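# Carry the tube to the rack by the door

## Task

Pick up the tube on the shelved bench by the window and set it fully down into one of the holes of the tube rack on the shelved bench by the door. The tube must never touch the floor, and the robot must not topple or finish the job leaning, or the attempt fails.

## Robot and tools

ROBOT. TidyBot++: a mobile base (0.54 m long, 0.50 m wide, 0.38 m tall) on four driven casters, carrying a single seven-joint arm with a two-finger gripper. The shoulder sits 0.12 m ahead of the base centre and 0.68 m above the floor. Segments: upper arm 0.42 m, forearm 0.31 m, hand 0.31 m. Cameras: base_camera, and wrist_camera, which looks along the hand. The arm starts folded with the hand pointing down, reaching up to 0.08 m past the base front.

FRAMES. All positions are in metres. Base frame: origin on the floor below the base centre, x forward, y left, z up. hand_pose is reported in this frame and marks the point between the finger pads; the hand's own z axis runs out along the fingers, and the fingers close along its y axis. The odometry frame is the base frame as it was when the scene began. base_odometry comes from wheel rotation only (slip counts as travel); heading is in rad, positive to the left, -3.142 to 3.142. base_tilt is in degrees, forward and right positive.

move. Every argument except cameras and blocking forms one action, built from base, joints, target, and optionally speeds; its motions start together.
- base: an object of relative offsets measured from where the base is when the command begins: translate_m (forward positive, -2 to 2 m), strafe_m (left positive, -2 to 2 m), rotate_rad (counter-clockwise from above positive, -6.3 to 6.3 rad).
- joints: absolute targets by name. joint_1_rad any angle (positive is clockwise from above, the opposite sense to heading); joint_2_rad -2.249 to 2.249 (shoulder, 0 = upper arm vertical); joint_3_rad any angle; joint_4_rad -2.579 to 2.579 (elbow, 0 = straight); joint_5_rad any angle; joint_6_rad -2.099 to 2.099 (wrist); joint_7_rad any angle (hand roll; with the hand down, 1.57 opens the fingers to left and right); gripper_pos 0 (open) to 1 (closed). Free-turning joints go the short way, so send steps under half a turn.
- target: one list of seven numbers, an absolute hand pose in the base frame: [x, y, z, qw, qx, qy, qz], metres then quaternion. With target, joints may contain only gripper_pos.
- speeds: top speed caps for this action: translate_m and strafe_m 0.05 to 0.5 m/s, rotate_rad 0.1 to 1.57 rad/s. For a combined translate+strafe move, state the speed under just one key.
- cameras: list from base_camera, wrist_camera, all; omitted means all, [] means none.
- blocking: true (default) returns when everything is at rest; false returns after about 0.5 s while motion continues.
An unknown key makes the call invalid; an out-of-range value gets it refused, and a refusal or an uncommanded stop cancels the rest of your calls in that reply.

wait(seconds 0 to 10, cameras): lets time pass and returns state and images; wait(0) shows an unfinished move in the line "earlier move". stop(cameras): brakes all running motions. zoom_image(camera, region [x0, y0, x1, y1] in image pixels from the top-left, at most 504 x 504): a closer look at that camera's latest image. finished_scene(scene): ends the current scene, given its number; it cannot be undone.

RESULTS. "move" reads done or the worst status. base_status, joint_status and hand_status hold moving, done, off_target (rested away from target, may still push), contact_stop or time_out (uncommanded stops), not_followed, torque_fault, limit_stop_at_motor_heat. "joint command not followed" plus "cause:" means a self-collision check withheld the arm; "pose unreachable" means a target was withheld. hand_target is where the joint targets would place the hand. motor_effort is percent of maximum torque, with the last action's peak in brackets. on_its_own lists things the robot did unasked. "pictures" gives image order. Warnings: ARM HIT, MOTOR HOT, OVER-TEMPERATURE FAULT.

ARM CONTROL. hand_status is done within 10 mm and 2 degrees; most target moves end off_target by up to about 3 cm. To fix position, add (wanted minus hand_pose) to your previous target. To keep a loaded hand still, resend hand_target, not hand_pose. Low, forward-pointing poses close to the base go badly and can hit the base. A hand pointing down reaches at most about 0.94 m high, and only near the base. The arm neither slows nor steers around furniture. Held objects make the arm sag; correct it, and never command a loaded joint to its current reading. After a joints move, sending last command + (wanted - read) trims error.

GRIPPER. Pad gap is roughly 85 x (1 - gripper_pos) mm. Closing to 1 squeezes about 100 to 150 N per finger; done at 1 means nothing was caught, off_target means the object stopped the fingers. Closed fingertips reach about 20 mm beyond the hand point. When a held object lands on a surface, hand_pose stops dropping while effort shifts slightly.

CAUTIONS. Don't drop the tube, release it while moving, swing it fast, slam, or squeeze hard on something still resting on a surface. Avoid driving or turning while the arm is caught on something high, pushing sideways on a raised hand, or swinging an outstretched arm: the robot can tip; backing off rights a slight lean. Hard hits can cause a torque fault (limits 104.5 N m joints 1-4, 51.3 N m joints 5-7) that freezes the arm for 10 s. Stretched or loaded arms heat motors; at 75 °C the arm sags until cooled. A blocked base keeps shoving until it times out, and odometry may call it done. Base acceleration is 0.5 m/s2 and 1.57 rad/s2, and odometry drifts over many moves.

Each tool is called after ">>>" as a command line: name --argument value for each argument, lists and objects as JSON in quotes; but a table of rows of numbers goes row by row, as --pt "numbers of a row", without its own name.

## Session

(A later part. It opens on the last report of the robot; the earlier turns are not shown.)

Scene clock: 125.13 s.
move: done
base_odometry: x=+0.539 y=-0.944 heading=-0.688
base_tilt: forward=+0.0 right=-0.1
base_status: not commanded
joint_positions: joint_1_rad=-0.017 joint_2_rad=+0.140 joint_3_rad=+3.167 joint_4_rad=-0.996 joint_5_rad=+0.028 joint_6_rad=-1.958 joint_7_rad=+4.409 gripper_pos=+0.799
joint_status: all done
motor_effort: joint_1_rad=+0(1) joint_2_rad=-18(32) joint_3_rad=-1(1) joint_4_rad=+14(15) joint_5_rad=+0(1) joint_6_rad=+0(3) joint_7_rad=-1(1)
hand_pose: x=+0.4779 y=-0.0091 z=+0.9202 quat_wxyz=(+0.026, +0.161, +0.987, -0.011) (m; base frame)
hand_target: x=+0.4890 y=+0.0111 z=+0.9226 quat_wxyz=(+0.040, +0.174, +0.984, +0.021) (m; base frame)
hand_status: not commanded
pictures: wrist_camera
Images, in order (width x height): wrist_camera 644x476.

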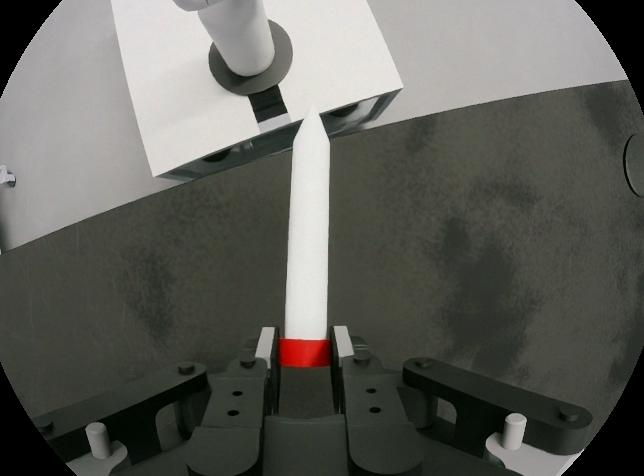

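>>> move --base '{"translate_m": -0.5, "rotate_rad": -3.14}' --joints '{"joint_1_rad": -0.013, "joint_2_rad": -0.377, "joint_3_rad": 3.153, "joint_4_rad": -1.59, "joint_5_rad": -0.03, "joint_6_rad": -0.74, "joint_7_rad": -1.49}' --cameras '["all"]'

Scene clock: 129.90 s.
move: done
base_odometry: x=+0.153 y=-0.627 heading=+2.456
base_tilt: forward=+0.0 right=-0.1
base_status: done
joint_positions: joint_1_rad=-0.016 joint_2_rad=-0.371 joint_3_rad=+3.160 joint_4_rad=-1.563 joint_5_rad=+0.028 joint_6_rad=-0.799 joint_7_rad=+4.709 gripper_pos=+0.799
joint_status: all done
motor_effort: joint_1_rad=+0(2) joint_2_rad=-6(24) joint_3_rad=-1(3) joint_4_rad=+18(19) joint_5_rad=+1(3) joint_6_rad=+8(9) joint_7_rad=+1(1)
hand_pose: x=+0.5429 y=-0.0081 z=+1.0634 quat_wxyz=(+0.544, +0.001, +0.839, -0.010) (m; base frame)
hand_target: x=+0.5475 y=+0.0071 z=+1.0672 quat_wxyz=(+0.560, -0.030, +0.828, -0.006) (m; base frame)
hand_status: not commanded
pictures: base_camera, wrist_camera
Images, in order (width x height): base_camera 644x364, wrist_camera 644x476.

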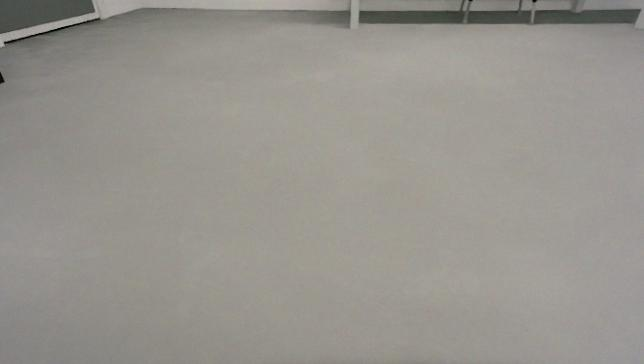

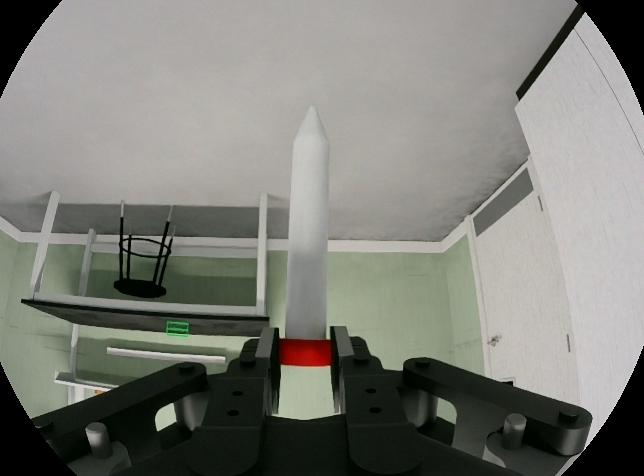

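>>> move --base '{"translate_m": 1.35, "strafe_m": -0.7}' --cameras '["wrist_camera"]'

>>> zoom_image --camera "wrist_camera" --region '[222, 240, 402, 370]'

Scene clock: 138.57 s.
move: done
base_odometry: x=-0.449 y=+0.770 heading=+2.455
base_tilt: forward=+0.0 right=-0.1
base_status: done
joint_positions: joint_1_rad=-0.016 joint_2_rad=-0.375 joint_3_rad=+3.160 joint_4_rad=-1.564 joint_5_rad=+0.028 joint_6_rad=-0.798 joint_7_rad=+4.710 gripper_pos=+0.799
joint_status: not commanded
motor_effort: joint_1_rad=+0(1) joint_2_rad=-6(9) joint_3_rad=+0(2) joint_4_rad=+19(20) joint_5_rad=+1(1) joint_6_rad=+8(9) joint_7_rad=+0(1)
hand_pose: x=+0.5416 y=-0.0081 z=+1.0648 quat_wxyz=(+0.546, +0.001, +0.838, -0.010) (m; base frame)
hand_target: x=+0.5475 y=+0.0071 z=+1.0672 quat_wxyz=(+0.560, -0.030, +0.828, -0.006) (m; base frame)
hand_status: not commanded
pictures: wrist_camera
Images, in order (width x height): wrist_camera 644x476.

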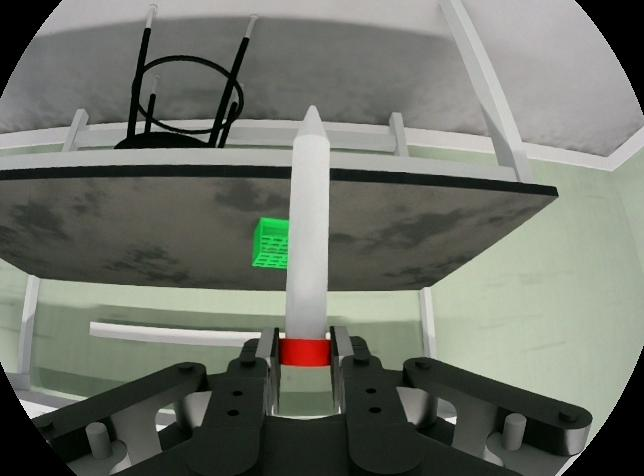

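Scaled by 2.800.

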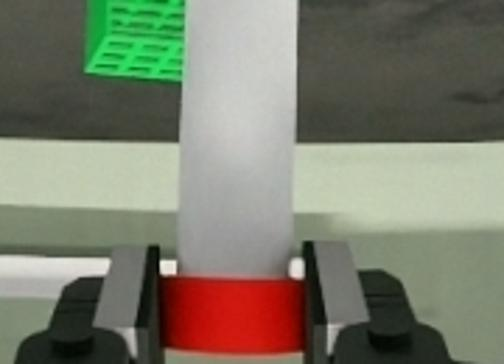

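>>> zoom_image --camera "wrist_camera" --region '[230, 200, 370, 290]'

>>> move --cameras '["base_camera"]'

Scaled by 3.600.

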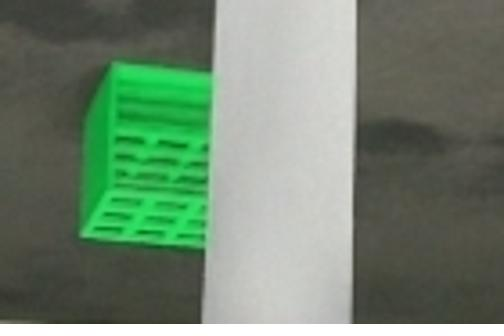

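Scene clock: 139.00 s.
base_odometry: x=-0.449 y=+0.770 heading=+2.455
base_tilt: forward=+0.0 right=-0.1
base_status: done
joint_positions: joint_1_rad=-0.016 joint_2_rad=-0.375 joint_3_rad=+3.160 joint_4_rad=-1.564 joint_5_rad=+0.028 joint_6_rad=-0.798 joint_7_rad=+4.710 gripper_pos=+0.799
joint_status: not commanded
motor_effort: joint_1_rad=+1(1) joint_2_rad=-6(9) joint_3_rad=+0(2) joint_4_rad=+18(20) joint_5_rad=-1(1) joint_6_rad=+8(9) joint_7_rad=+0(1)
hand_pose: x=+0.5416 y=-0.0081 z=+1.0648 quat_wxyz=(+0.546, +0.001, +0.838, -0.010) (m; base frame)
hand_target: x=+0.5475 y=+0.0071 z=+1.0672 quat_wxyz=(+0.560, -0.030, +0.828, -0.006) (m; base frame)
hand_status: not commanded
pictures: base_camera
Images, in order (width x height): base_camera 644x364.

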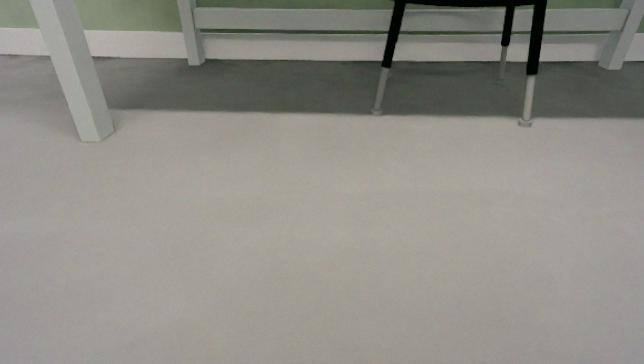

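>>> move --base '{"translate_m": 0.3, "strafe_m": 0.1}' --cameras '["wrist_camera"]'

>>> zoom_image --camera "wrist_camera" --region '[110, 140, 290, 280]'

Scene clock: 149.30 s.
move: done
base_odometry: x=-0.744 y=+0.883 heading=+2.455
base_tilt: forward=+0.0 right=-0.1
base_status: done
joint_positions: joint_1_rad=-0.016 joint_2_rad=-0.370 joint_3_rad=+3.160 joint_4_rad=-1.565 joint_5_rad=+0.028 joint_6_rad=-0.797 joint_7_rad=+4.710 gripper_pos=+0.799
joint_status: not commanded
motor_effort: joint_1_rad=+0(1) joint_2_rad=-7(10) joint_3_rad=+0(2) joint_4_rad=+18(19) joint_5_rad=-1(1) joint_6_rad=+8(9) joint_7_rad=+1(1)
hand_pose: x=+0.5435 y=-0.0081 z=+1.0626 quat_wxyz=(+0.544, +0.001, +0.839, -0.010) (m; base frame)
hand_target: x=+0.5475 y=+0.0071 z=+1.0672 quat_wxyz=(+0.560, -0.030, +0.828, -0.006) (m; base frame)
hand_status: not commanded
pictures: wrist_camera
Images, in order (width x height): wrist_camera 644x476.

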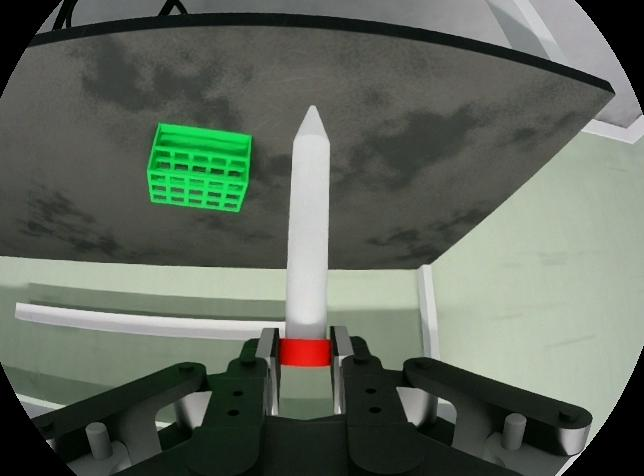

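Scaled by 2.800.

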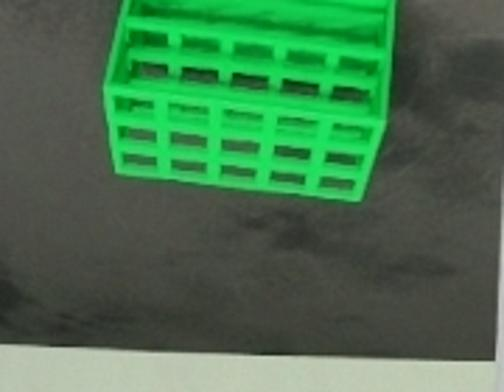

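>>> move --cameras '["all"]'

>>> zoom_image --camera "wrist_camera" --region '[120, 80, 420, 400]'

Scene clock: 154.27 s.
base_odometry: x=-0.744 y=+0.883 heading=+2.455
base_tilt: forward=+0.0 right=-0.1
base_status: done
joint_positions: joint_1_rad=-0.016 joint_2_rad=-0.370 joint_3_rad=+3.160 joint_4_rad=-1.565 joint_5_rad=+0.028 joint_6_rad=-0.797 joint_7_rad=+4.710 gripper_pos=+0.799
joint_status: not commanded
motor_effort: joint_1_rad=+0(1) joint_2_rad=-6(10) joint_3_rad=+0(2) joint_4_rad=+18(19) joint_5_rad=+0(1) joint_6_rad=+8(9) joint_7_rad=+0(1)
hand_pose: x=+0.5435 y=-0.0081 z=+1.0626 quat_wxyz=(+0.544, +0.001, +0.839, -0.010) (m; base frame)
hand_target: x=+0.5475 y=+0.0071 z=+1.0672 quat_wxyz=(+0.560, -0.030, +0.828, -0.006) (m; base frame)
hand_status: not commanded
pictures: base_camera, wrist_camera
Images, in order (width x height): base_camera 644x364, wrist_camera 644x476.

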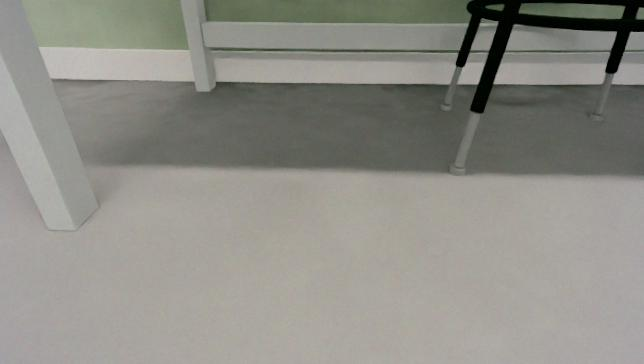

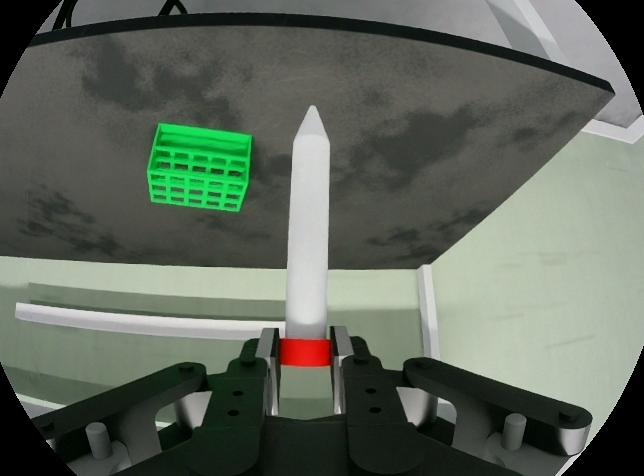

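Scaled by 1.575.

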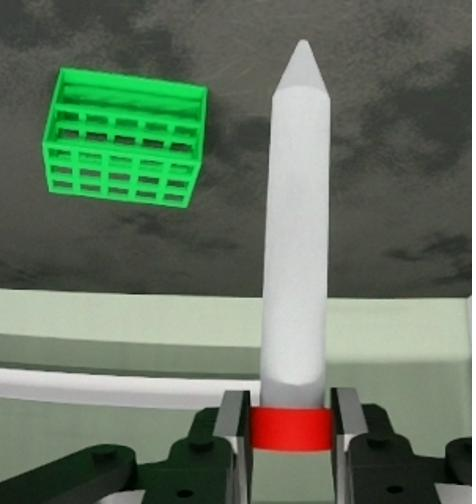

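>>> zoom_image --camera "wrist_camera" --region '[140, 110, 265, 220]'

Scaled by 4.032.

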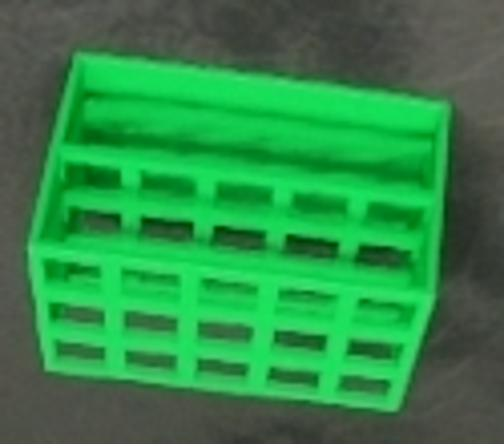

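>>> zoom_image --camera "wrist_camera" --region '[270, 95, 350, 235]'

>>> zoom_image --camera "wrist_camera" --region '[265, 235, 345, 375]'

Scaled by 3.600.

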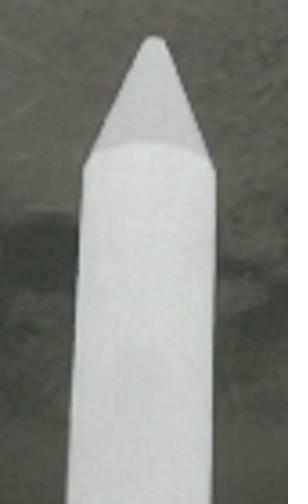

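Scaled by 3.600.

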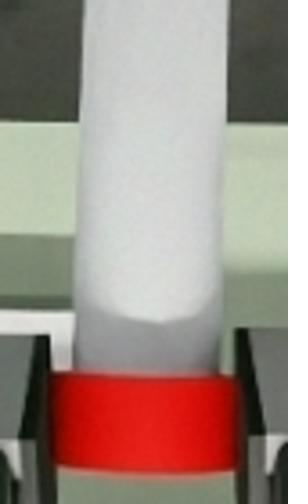

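>>> move --base '{"translate_m": 0.08, "strafe_m": -0.144}' --joints '{"joint_1_rad": -0.013, "joint_2_rad": -0.44, "joint_3_rad": 3.153, "joint_4_rad": -2.011, "joint_5_rad": -0.03, "joint_6_rad": -0.217, "joint_7_rad": -1.49}' --cameras '["all"]'

>>> zoom_image --camera "wrist_camera" --region '[220, 70, 400, 250]'

Scene clock: 181.57 s.
move: done
base_odometry: x=-0.715 y=+1.045 heading=+2.455
base_tilt: forward=+0.0 right=+0.0
base_status: done
joint_positions: joint_1_rad=-0.016 joint_2_rad=-0.425 joint_3_rad=+3.160 joint_4_rad=-1.983 joint_5_rad=+0.028 joint_6_rad=-0.282 joint_7_rad=+4.710 gripper_pos=+0.799
joint_status: all done
motor_effort: joint_1_rad=+1(2) joint_2_rad=-6(9) joint_3_rad=+0(2) joint_4_rad=+20(21) joint_5_rad=+0(2) joint_6_rad=+9(9) joint_7_rad=+0(1)
hand_pose: x=+0.5602 y=-0.0038 z=+0.9862 quat_wxyz=(+0.606, -0.004, +0.796, -0.007) (m; base frame)
hand_target: x=+0.5582 y=+0.0030 z=+0.9955 quat_wxyz=(+0.626, -0.022, +0.779, -0.011) (m; base frame)
hand_status: not commanded
pictures: base_camera, wrist_camera
Images, in order (width x height): base_camera 644x364, wrist_camera 644x476.

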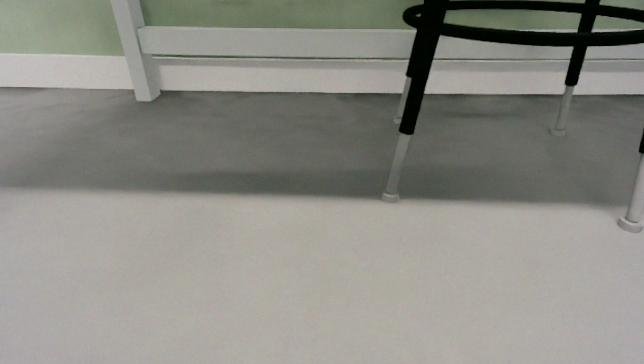

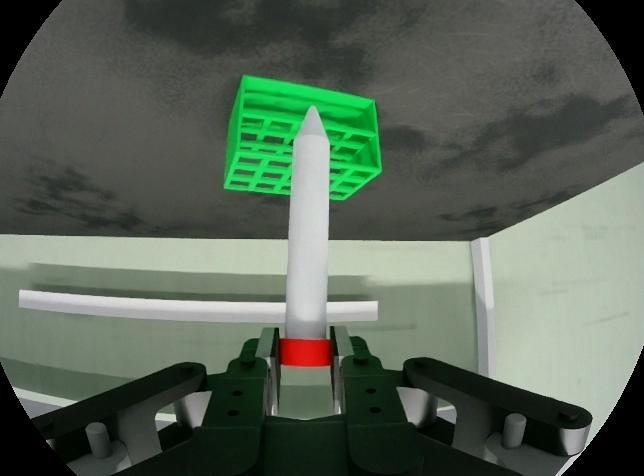

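Scaled by 2.800.

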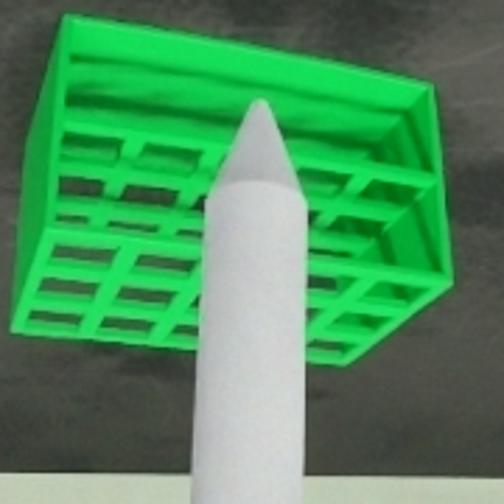

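>>> zoom_image --camera "wrist_camera" --region '[215, 65, 305, 205]'

>>> zoom_image --camera "wrist_camera" --region '[305, 65, 395, 205]'

Scaled by 3.600.

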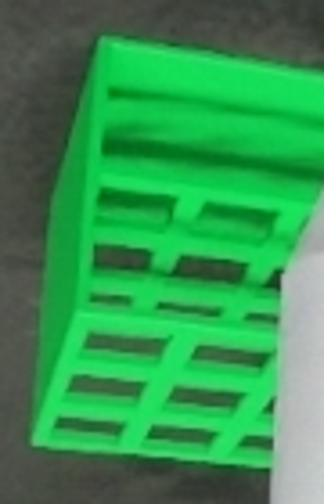

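Scaled by 3.600.

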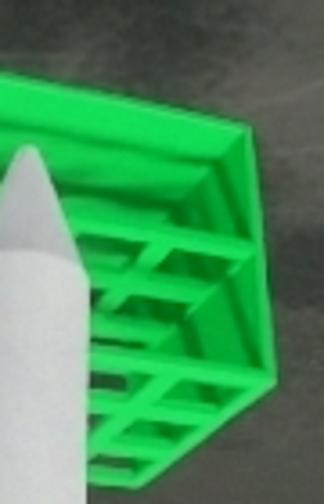

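>>> move --base '{"translate_m": 0.06}' --speeds '{"translate_m": 0.15}' --cameras '["wrist_camera"]'

>>> zoom_image --camera "wrist_camera" --region '[200, 40, 300, 200]'

>>> zoom_image --camera "wrist_camera" --region '[300, 40, 400, 200]'

Scene clock: 194.50 s.
move: done
base_odometry: x=-0.761 y=+1.084 heading=+2.455
base_tilt: forward=+0.0 right=-0.1
base_status: done
joint_positions: joint_1_rad=-0.016 joint_2_rad=-0.435 joint_3_rad=+3.160 joint_4_rad=-1.984 joint_5_rad=+0.028 joint_6_rad=-0.277 joint_7_rad=+4.710 gripper_pos=+0.799
joint_status: not commanded
motor_effort: joint_1_rad=+0(1) joint_2_rad=-6(8) joint_3_rad=+0(1) joint_4_rad=+20(21) joint_5_rad=+0(1) joint_6_rad=+9(9) joint_7_rad=+0(1)
hand_pose: x=+0.5574 y=-0.0038 z=+0.9916 quat_wxyz=(+0.611, -0.004, +0.791, -0.007) (m; base frame)
hand_target: x=+0.5582 y=+0.0030 z=+0.9955 quat_wxyz=(+0.626, -0.022, +0.779, -0.011) (m; base frame)
hand_status: not commanded
pictures: wrist_camera
Images, in order (width x height): wrist_camera 644x476.

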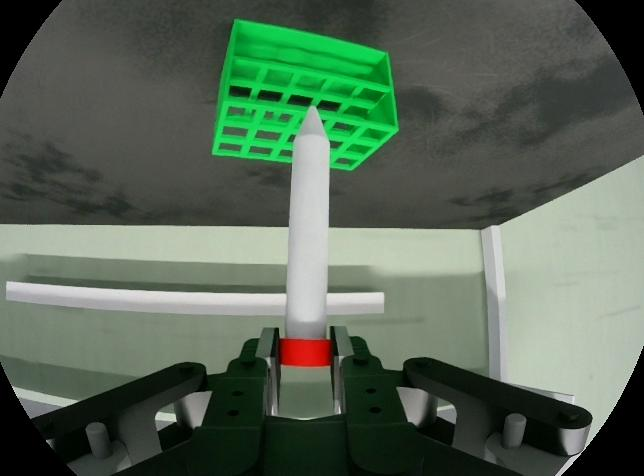

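Scaled by 3.150.

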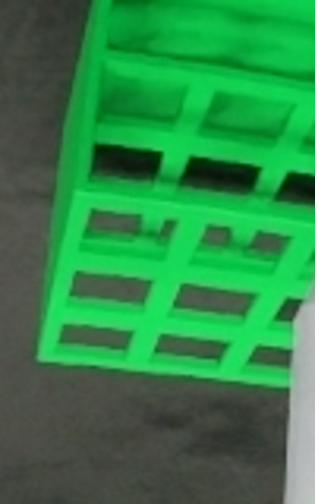

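Scaled by 3.150.

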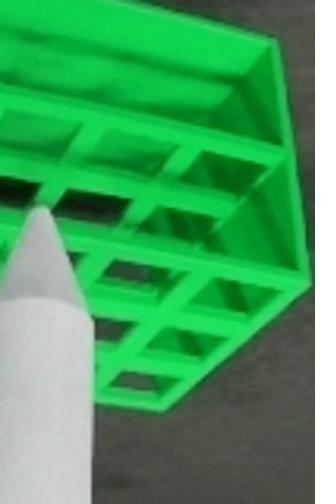

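>>> zoom_image --camera "wrist_camera" --region '[285, 130, 335, 180]'

>>> zoom_image --camera "wrist_camera" --region '[280, 300, 330, 350]'

>>> zoom_image --camera "wrist_camera" --region '[283, 213, 333, 263]'

Scaled by 10.080.

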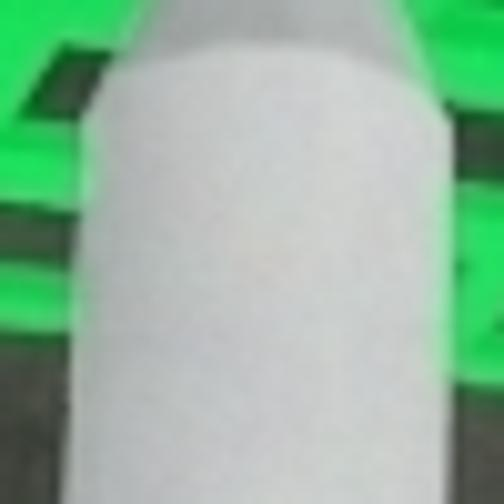

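Scaled by 10.080.

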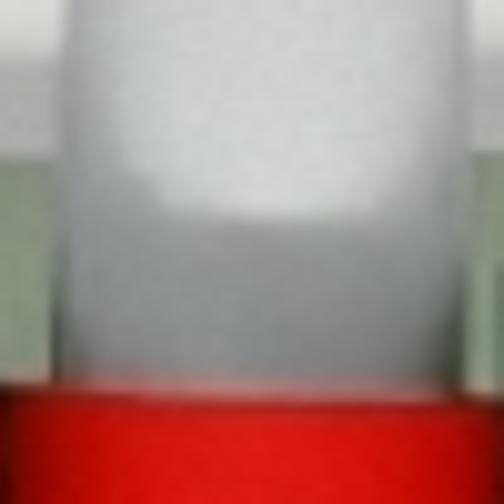

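Scaled by 10.080.

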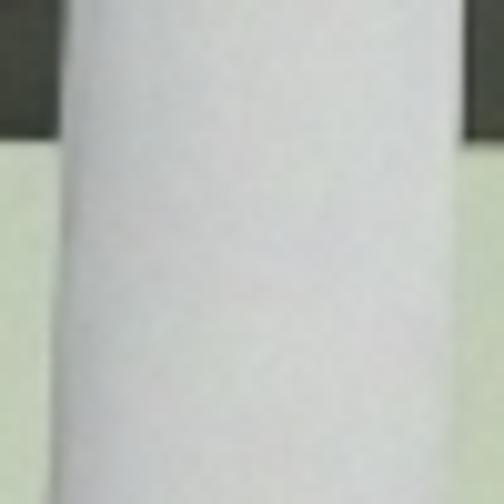

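>>> zoom_image --camera "wrist_camera" --region '[275, 328, 335, 373]'

>>> zoom_image --camera "wrist_camera" --region '[285, 95, 345, 155]'

Scaled by 8.400.

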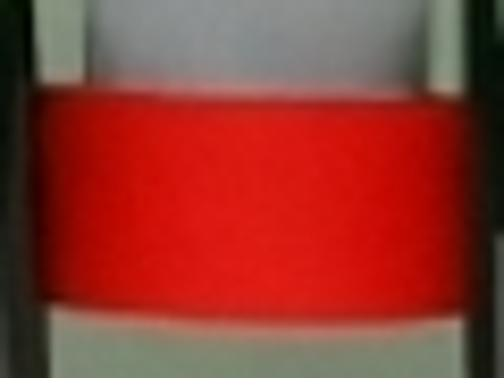

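Scaled by 8.400.

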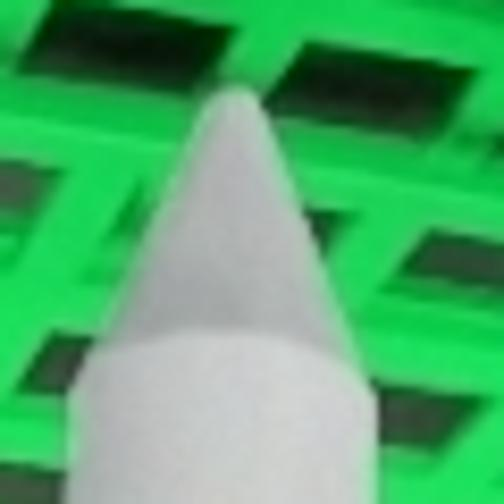

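>>> move --base '{"translate_m": 0.04}' --speeds '{"translate_m": 0.15}' --cameras '["wrist_camera"]'

>>> zoom_image --camera "wrist_camera" --region '[200, 20, 310, 180]'

>>> zoom_image --camera "wrist_camera" --region '[300, 20, 410, 180]'

Scene clock: 213.70 s.
move: done
base_odometry: x=-0.792 y=+1.109 heading=+2.455
base_tilt: forward=+0.0 right=-0.1
base_status: done
joint_positions: joint_1_rad=-0.016 joint_2_rad=-0.433 joint_3_rad=+3.160 joint_4_rad=-1.985 joint_5_rad=+0.028 joint_6_rad=-0.275 joint_7_rad=+4.710 gripper_pos=+0.799
joint_status: not commanded
motor_effort: joint_1_rad=+0(1) joint_2_rad=-6(9) joint_3_rad=+0(1) joint_4_rad=+20(21) joint_5_rad=+0(1) joint_6_rad=+9(9) joint_7_rad=+0(1)
hand_pose: x=+0.5580 y=-0.0038 z=+0.9909 quat_wxyz=(+0.611, -0.004, +0.792, -0.007) (m; base frame)
hand_target: x=+0.5582 y=+0.0030 z=+0.9955 quat_wxyz=(+0.626, -0.022, +0.779, -0.011) (m; base frame)
hand_status: not commanded
pictures: wrist_camera
Images, in order (width x height): wrist_camera 644x476.

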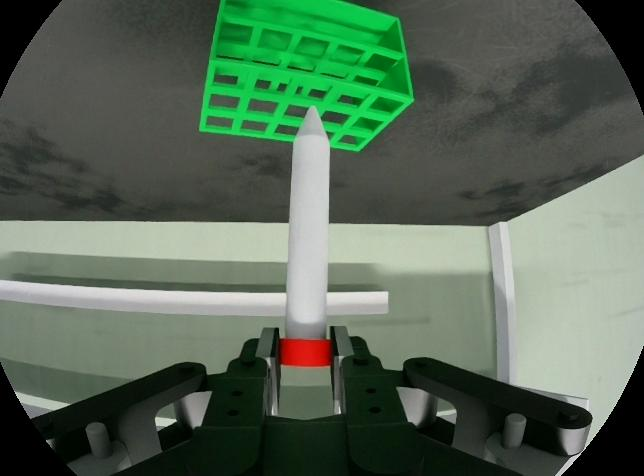

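Scaled by 3.150.

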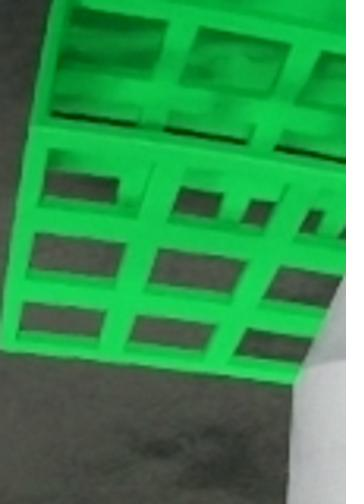

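Scaled by 3.150.

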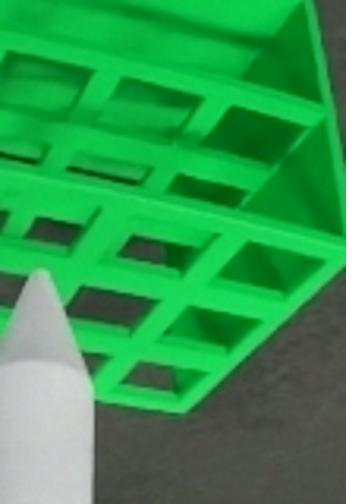

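>>> move --base '{"translate_m": 0.02}' --joints '{"joint_4_rad": -2.061, "joint_6_rad": -0.160}' --speeds '{"translate_m": 0.1}' --cameras '["wrist_camera"]'

>>> zoom_image --camera "wrist_camera" --region '[200, 20, 310, 180]'

>>> zoom_image --camera "wrist_camera" --region '[300, 20, 410, 180]'

Scene clock: 221.77 s.
move: done
base_odometry: x=-0.808 y=+1.122 heading=+2.455
base_tilt: forward=+0.0 right=-0.1
base_status: done
joint_positions: joint_1_rad=-0.016 joint_2_rad=-0.433 joint_3_rad=+3.160 joint_4_rad=-2.036 joint_5_rad=+0.028 joint_6_rad=-0.219 joint_7_rad=+4.710 gripper_pos=+0.799
joint_status: all done
motor_effort: joint_1_rad=+0(1) joint_2_rad=-5(9) joint_3_rad=-1(1) joint_4_rad=+20(21) joint_5_rad=+0(1) joint_6_rad=+9(9) joint_7_rad=+0(1)
hand_pose: x=+0.5584 y=-0.0032 z=+0.9767 quat_wxyz=(+0.613, -0.005, +0.790, -0.007) (m; base frame)
hand_target: x=+0.5583 y=+0.0026 z=+0.9819 quat_wxyz=(+0.629, -0.021, +0.777, -0.012) (m; base frame)
hand_status: not commanded
pictures: wrist_camera
Images, in order (width x height): wrist_camera 644x476.

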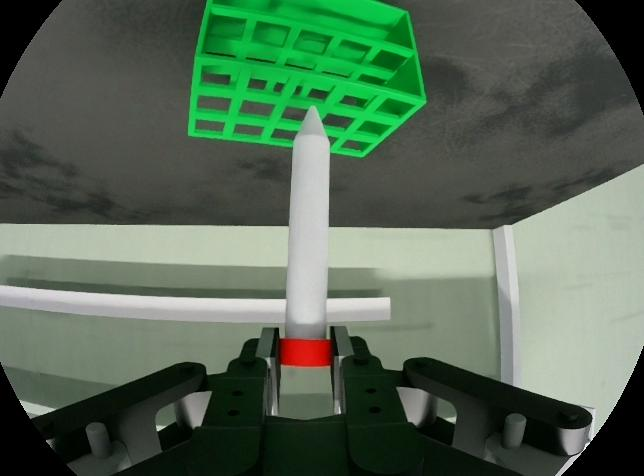

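Scaled by 3.150.

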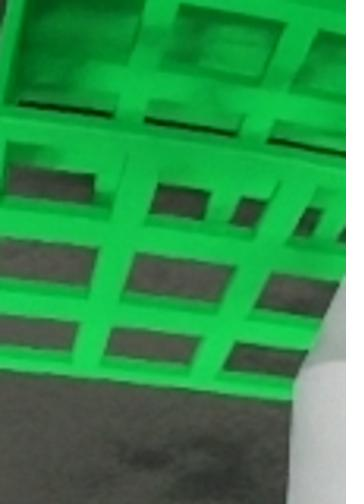

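Scaled by 3.150.

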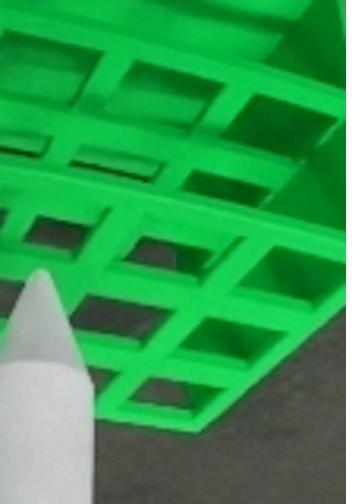

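>>> move --base '{"translate_m": 0.01}' --joints '{"joint_4_rad": -2.093, "joint_6_rad": -0.125}' --speeds '{"translate_m": 0.1}' --cameras '["wrist_camera"]'

>>> zoom_image --camera "wrist_camera" --region '[240, 40, 380, 160]'

Scene clock: 225.83 s.
move: done
base_odometry: x=-0.816 y=+1.129 heading=+2.455
base_tilt: forward=+0.0 right=+0.0
base_status: done
joint_positions: joint_1_rad=-0.016 joint_2_rad=-0.435 joint_3_rad=+3.160 joint_4_rad=-2.067 joint_5_rad=+0.028 joint_6_rad=-0.183 joint_7_rad=+4.710 gripper_pos=+0.799
joint_status: all done
motor_effort: joint_1_rad=+0(1) joint_2_rad=-6(9) joint_3_rad=+0(1) joint_4_rad=+20(21) joint_5_rad=+0(1) joint_6_rad=+9(9) joint_7_rad=+0(1)
hand_pose: x=+0.5578 y=-0.0029 z=+0.9688 quat_wxyz=(+0.616, -0.005, +0.788, -0.007) (m; base frame)
hand_target: x=+0.5578 y=+0.0023 z=+0.9727 quat_wxyz=(+0.630, -0.021, +0.776, -0.012) (m; base frame)
hand_status: not commanded
pictures: wrist_camera
Images, in order (width x height): wrist_camera 644x476.

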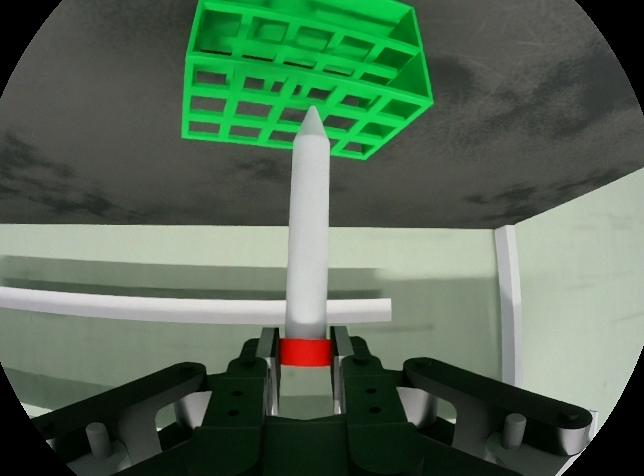

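Scaled by 3.600.

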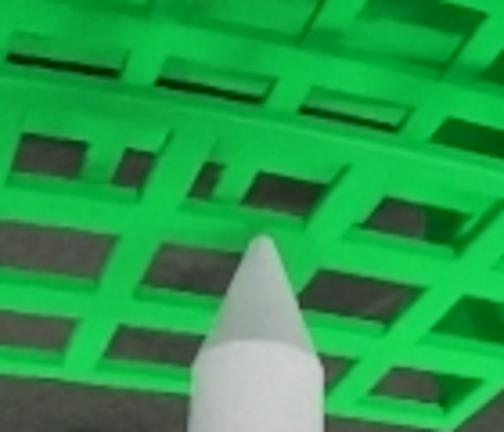

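>>> move --joints '{"joint_4_rad": -2.115, "joint_6_rad": -0.108}' --cameras '["wrist_camera"]'

>>> zoom_image --camera "wrist_camera" --region '[240, 40, 380, 160]'

Scene clock: 228.97 s.
move: done
base_odometry: x=-0.816 y=+1.129 heading=+2.455
base_tilt: forward=+0.0 right=+0.0
base_status: not commanded
joint_positions: joint_1_rad=-0.016 joint_2_rad=-0.435 joint_3_rad=+3.160 joint_4_rad=-2.085 joint_5_rad=+0.028 joint_6_rad=-0.160 joint_7_rad=+4.710 gripper_pos=+0.799
joint_status: all done
motor_effort: joint_1_rad=+0(1) joint_2_rad=-5(6) joint_3_rad=-1(1) joint_4_rad=+19(20) joint_5_rad=+0(1) joint_6_rad=+8(9) joint_7_rad=+0(1)
hand_pose: x=+0.5577 y=-0.0026 z=+0.9653 quat_wxyz=(+0.618, -0.006, +0.786, -0.007) (m; base frame)
hand_target: x=+0.5569 y=+0.0022 z=+0.9643 quat_wxyz=(+0.628, -0.020, +0.778, -0.012) (m; base frame)
hand_status: not commanded
pictures: wrist_camera
Images, in order (width x height): wrist_camera 644x476.

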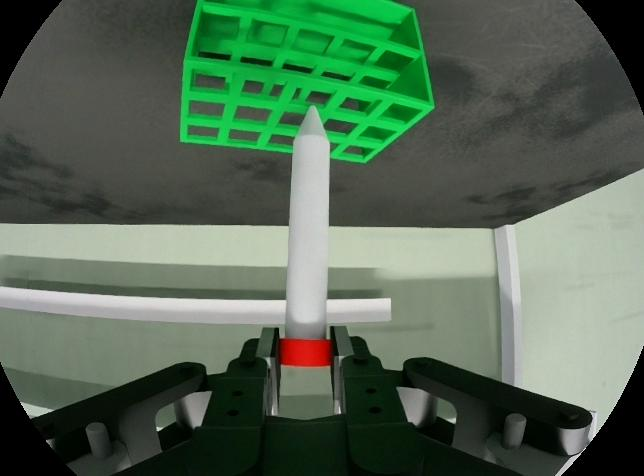

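Scaled by 3.600.

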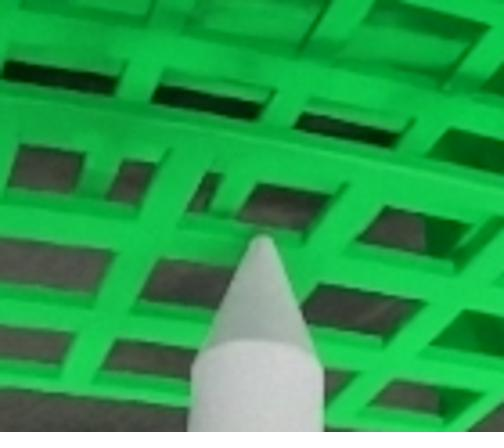

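>>> move --joints '{"joint_4_rad": -2.138, "joint_6_rad": -0.094}' --cameras '["wrist_camera"]'

>>> zoom_image --camera "wrist_camera" --region '[240, 40, 380, 160]'

Scene clock: 231.00 s.
move: done
base_odometry: x=-0.816 y=+1.129 heading=+2.455
base_tilt: forward=+0.0 right=+0.0
base_status: not commanded
joint_positions: joint_1_rad=-0.016 joint_2_rad=-0.438 joint_3_rad=+3.160 joint_4_rad=-2.099 joint_5_rad=+0.028 joint_6_rad=-0.136 joint_7_rad=+4.711 gripper_pos=+0.799
joint_status: all done
motor_effort: joint_1_rad=+0(1) joint_2_rad=-4(5) joint_3_rad=-1(2) joint_4_rad=+18(19) joint_5_rad=+0(1) joint_6_rad=+7(8) joint_7_rad=+1(1)
hand_pose: x=+0.5572 y=-0.0025 z=+0.9648 quat_wxyz=(+0.623, -0.006, +0.782, -0.007) (m; base frame)
hand_target: x=+0.5554 y=+0.0021 z=+0.9544 quat_wxyz=(+0.625, -0.020, +0.781, -0.012) (m; base frame)
hand_status: not commanded
pictures: wrist_camera
Images, in order (width x height): wrist_camera 644x476.

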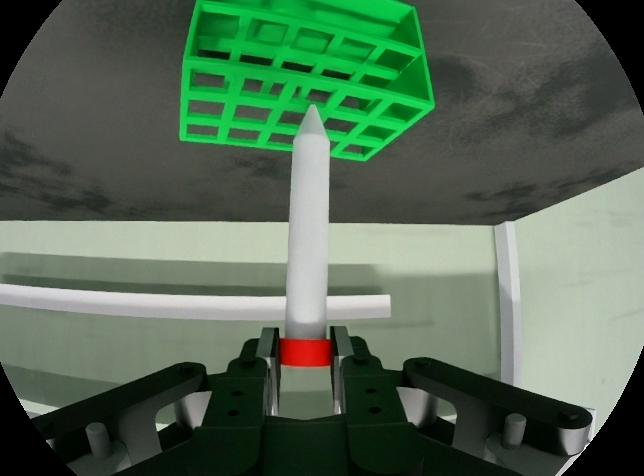

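Scaled by 3.600.

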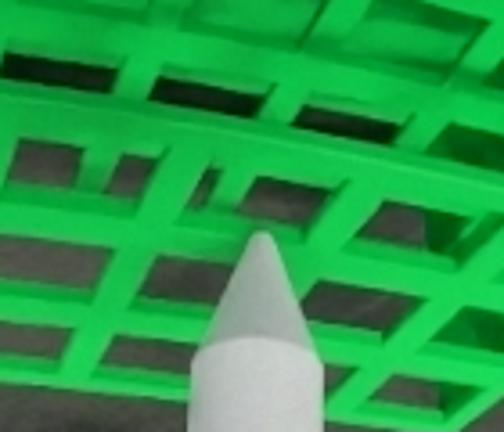

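>>> move --joints '{"joint_4_rad": -2.034, "joint_6_rad": -0.255}' --base '{"translate_m": -0.008}' --speeds '{"translate_m": 0.05}' --cameras '["wrist_camera"]'

>>> zoom_image --camera "wrist_camera" --region '[240, 40, 380, 160]'

Scene clock: 236.50 s.
move: done
base_odometry: x=-0.809 y=+1.124 heading=+2.455
base_tilt: forward=+0.0 right=+0.0
base_status: done
joint_positions: joint_1_rad=-0.016 joint_2_rad=-0.439 joint_3_rad=+3.160 joint_4_rad=-2.044 joint_5_rad=+0.028 joint_6_rad=-0.222 joint_7_rad=+4.711 gripper_pos=+0.799
joint_status: all done
motor_effort: joint_1_rad=+0(1) joint_2_rad=-6(8) joint_3_rad=+0(1) joint_4_rad=+20(21) joint_5_rad=+0(1) joint_6_rad=+9(9) joint_7_rad=+0(1)
hand_pose: x=+0.5557 y=-0.0032 z=+0.9729 quat_wxyz=(+0.611, -0.005, +0.792, -0.007) (m; base frame)
hand_target: x=+0.5535 y=+0.0035 z=+0.9698 quat_wxyz=(+0.602, -0.023, +0.798, -0.010) (m; base frame)
hand_status: not commanded
pictures: wrist_camera
Images, in order (width x height): wrist_camera 644x476.

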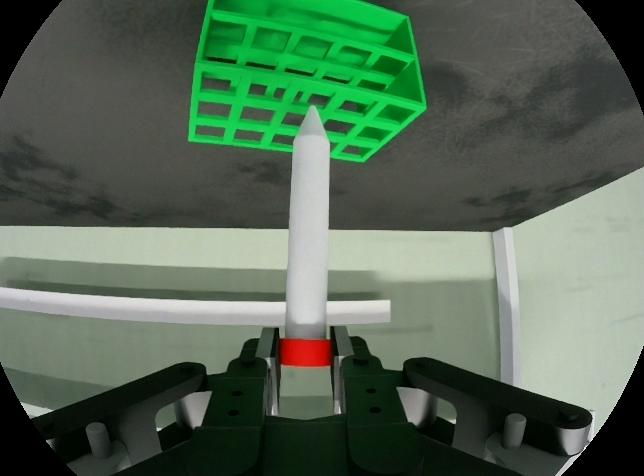

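Scaled by 3.600.

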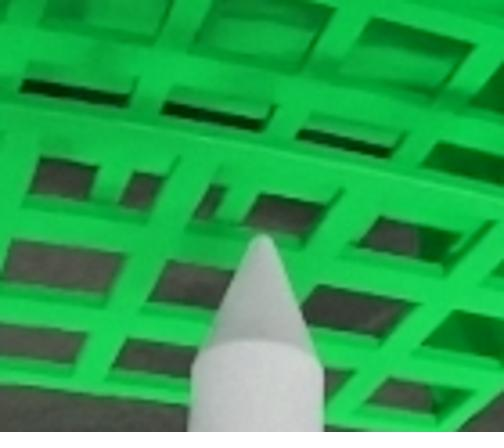

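>>> move --joints '{"joint_4_rad": -2.105, "joint_6_rad": -0.124}' --cameras '["wrist_camera"]'

>>> zoom_image --camera "wrist_camera" --region '[240, 40, 380, 160]'

Scene clock: 239.37 s.
move: done
base_odometry: x=-0.809 y=+1.124 heading=+2.455
base_tilt: forward=+0.0 right=-0.1
base_status: not commanded
joint_positions: joint_1_rad=-0.016 joint_2_rad=-0.439 joint_3_rad=+3.160 joint_4_rad=-2.084 joint_5_rad=+0.028 joint_6_rad=-0.166 joint_7_rad=+4.711 gripper_pos=+0.799
joint_status: all done
motor_effort: joint_1_rad=-1(1) joint_2_rad=-6(6) joint_3_rad=+0(1) joint_4_rad=+20(21) joint_5_rad=+0(1) joint_6_rad=+9(9) joint_7_rad=+1(1)
hand_pose: x=+0.5563 y=-0.0027 z=+0.9654 quat_wxyz=(+0.617, -0.006, +0.787, -0.007) (m; base frame)
hand_target: x=+0.5568 y=+0.0023 z=+0.9656 quat_wxyz=(+0.626, -0.021, +0.780, -0.012) (m; base frame)
hand_status: not commanded
pictures: wrist_camera
Images, in order (width x height): wrist_camera 644x476.

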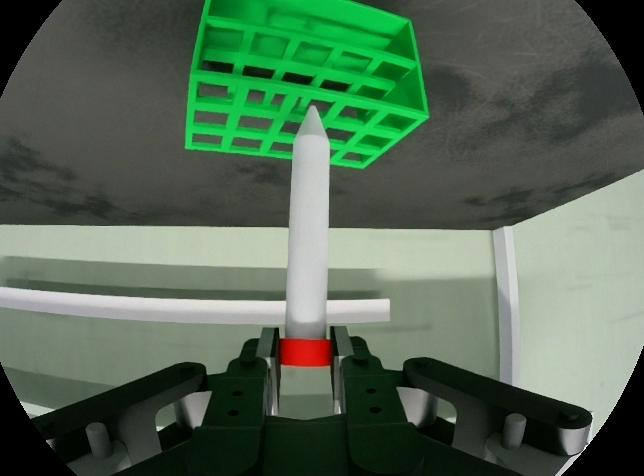

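Scaled by 3.600.

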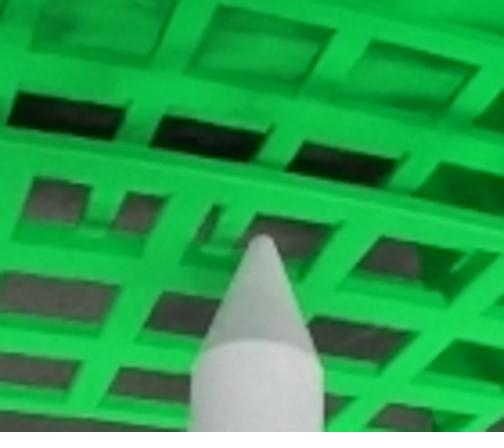

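>>> move --joints '{"joint_4_rad": -2.138, "joint_6_rad": -0.097}' --cameras '["wrist_camera"]'

>>> zoom_image --camera "wrist_camera" --region '[240, 40, 380, 160]'

Scene clock: 241.23 s.
move: done
base_odometry: x=-0.809 y=+1.124 heading=+2.455
base_tilt: forward=-0.1 right=-0.1
base_status: not commanded
joint_positions: joint_1_rad=-0.016 joint_2_rad=-0.439 joint_3_rad=+3.160 joint_4_rad=-2.114 joint_5_rad=+0.028 joint_6_rad=-0.150 joint_7_rad=+4.711 gripper_pos=+0.799
joint_status: all done
motor_effort: joint_1_rad=+0(1) joint_2_rad=-6(6) joint_3_rad=-1(1) joint_4_rad=+20(21) joint_5_rad=-1(1) joint_6_rad=+9(10) joint_7_rad=+0(1)
hand_pose: x=+0.5543 y=-0.0025 z=+0.9516 quat_wxyz=(+0.612, -0.006, +0.791, -0.007) (m; base frame)
hand_target: x=+0.5552 y=+0.0021 z=+0.9535 quat_wxyz=(+0.623, -0.020, +0.781, -0.012) (m; base frame)
hand_status: not commanded
pictures: wrist_camera
Images, in order (width x height): wrist_camera 644x476.

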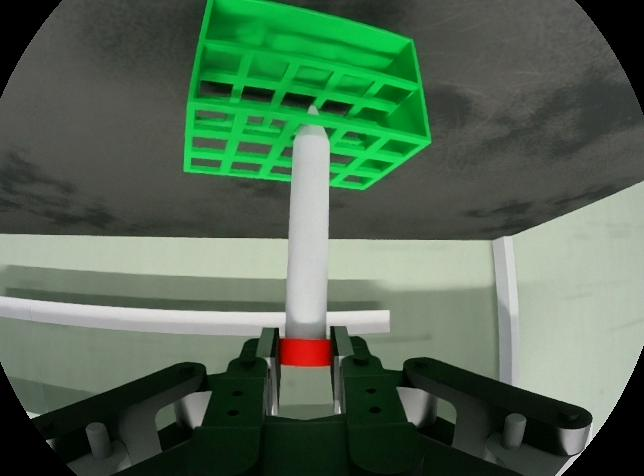

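Scaled by 3.600.

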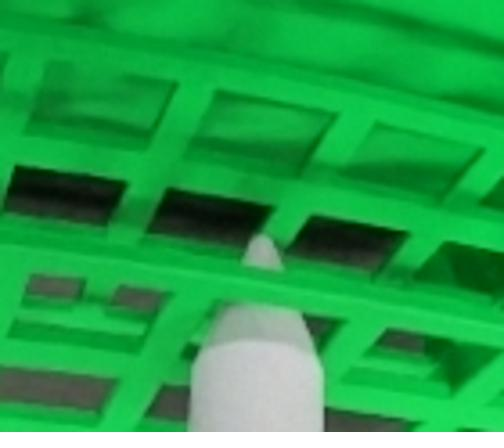

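>>> move --joints '{"joint_4_rad": -2.174, "joint_6_rad": -0.060}' --cameras '["wrist_camera"]'

>>> zoom_image --camera "wrist_camera" --region '[240, 40, 380, 180]'

Scene clock: 245.00 s.
move: done
base_odometry: x=-0.809 y=+1.124 heading=+2.455
base_tilt: forward=+0.0 right=-0.1
base_status: not commanded
joint_positions: joint_1_rad=-0.016 joint_2_rad=-0.439 joint_3_rad=+3.160 joint_4_rad=-2.148 joint_5_rad=+0.028 joint_6_rad=-0.116 joint_7_rad=+4.711 gripper_pos=+0.799
joint_status: all done
motor_effort: joint_1_rad=+1(1) joint_2_rad=-6(6) joint_3_rad=-1(1) joint_4_rad=+19(20) joint_5_rad=-1(1) joint_6_rad=+9(9) joint_7_rad=+0(1)
hand_pose: x=+0.5531 y=-0.0021 z=+0.9411 quat_wxyz=(+0.612, -0.006, +0.791, -0.006) (m; base frame)
hand_target: x=+0.5537 y=+0.0018 z=+0.9426 quat_wxyz=(+0.624, -0.020, +0.781, -0.012) (m; base frame)
hand_status: not commanded
pictures: wrist_camera
Images, in order (width x height): wrist_camera 644x476.

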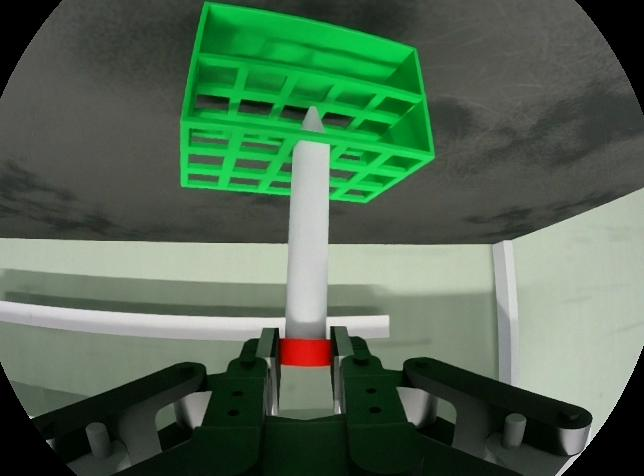

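Scaled by 3.600.

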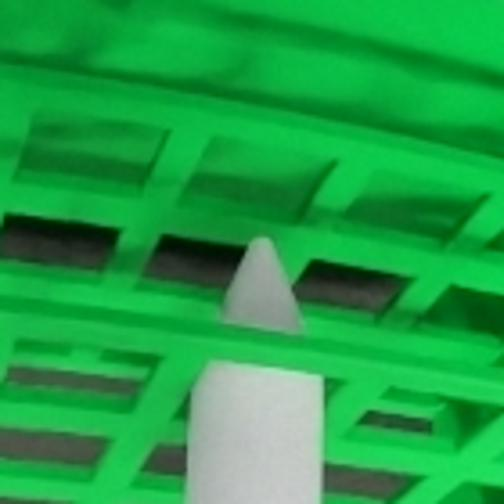

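>>> zoom_image --camera "wrist_camera" --region '[170, 100, 310, 200]'

>>> zoom_image --camera "wrist_camera" --region '[300, 100, 440, 210]'

Scaled by 3.600.

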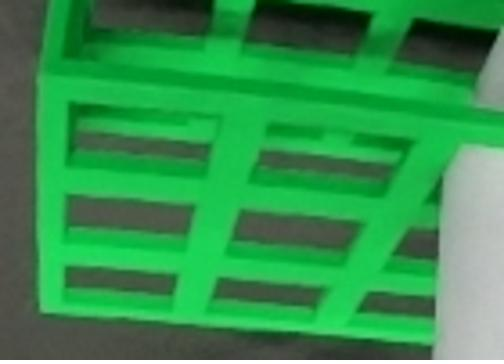

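Scaled by 3.600.

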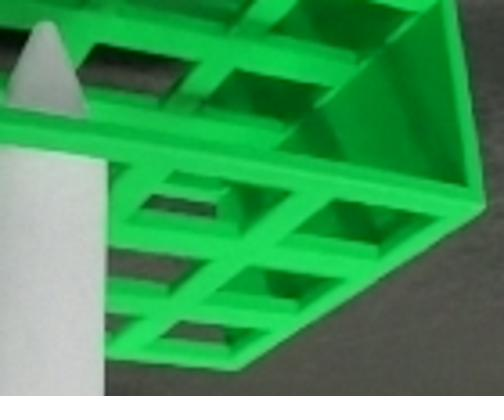

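>>> zoom_image --camera "wrist_camera" --region '[280, 100, 345, 165]'

Scaled by 7.754.

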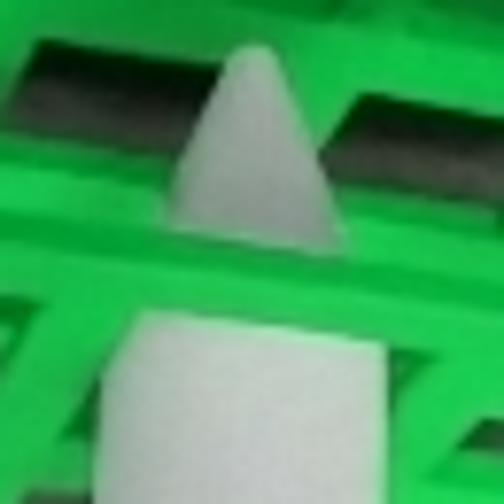

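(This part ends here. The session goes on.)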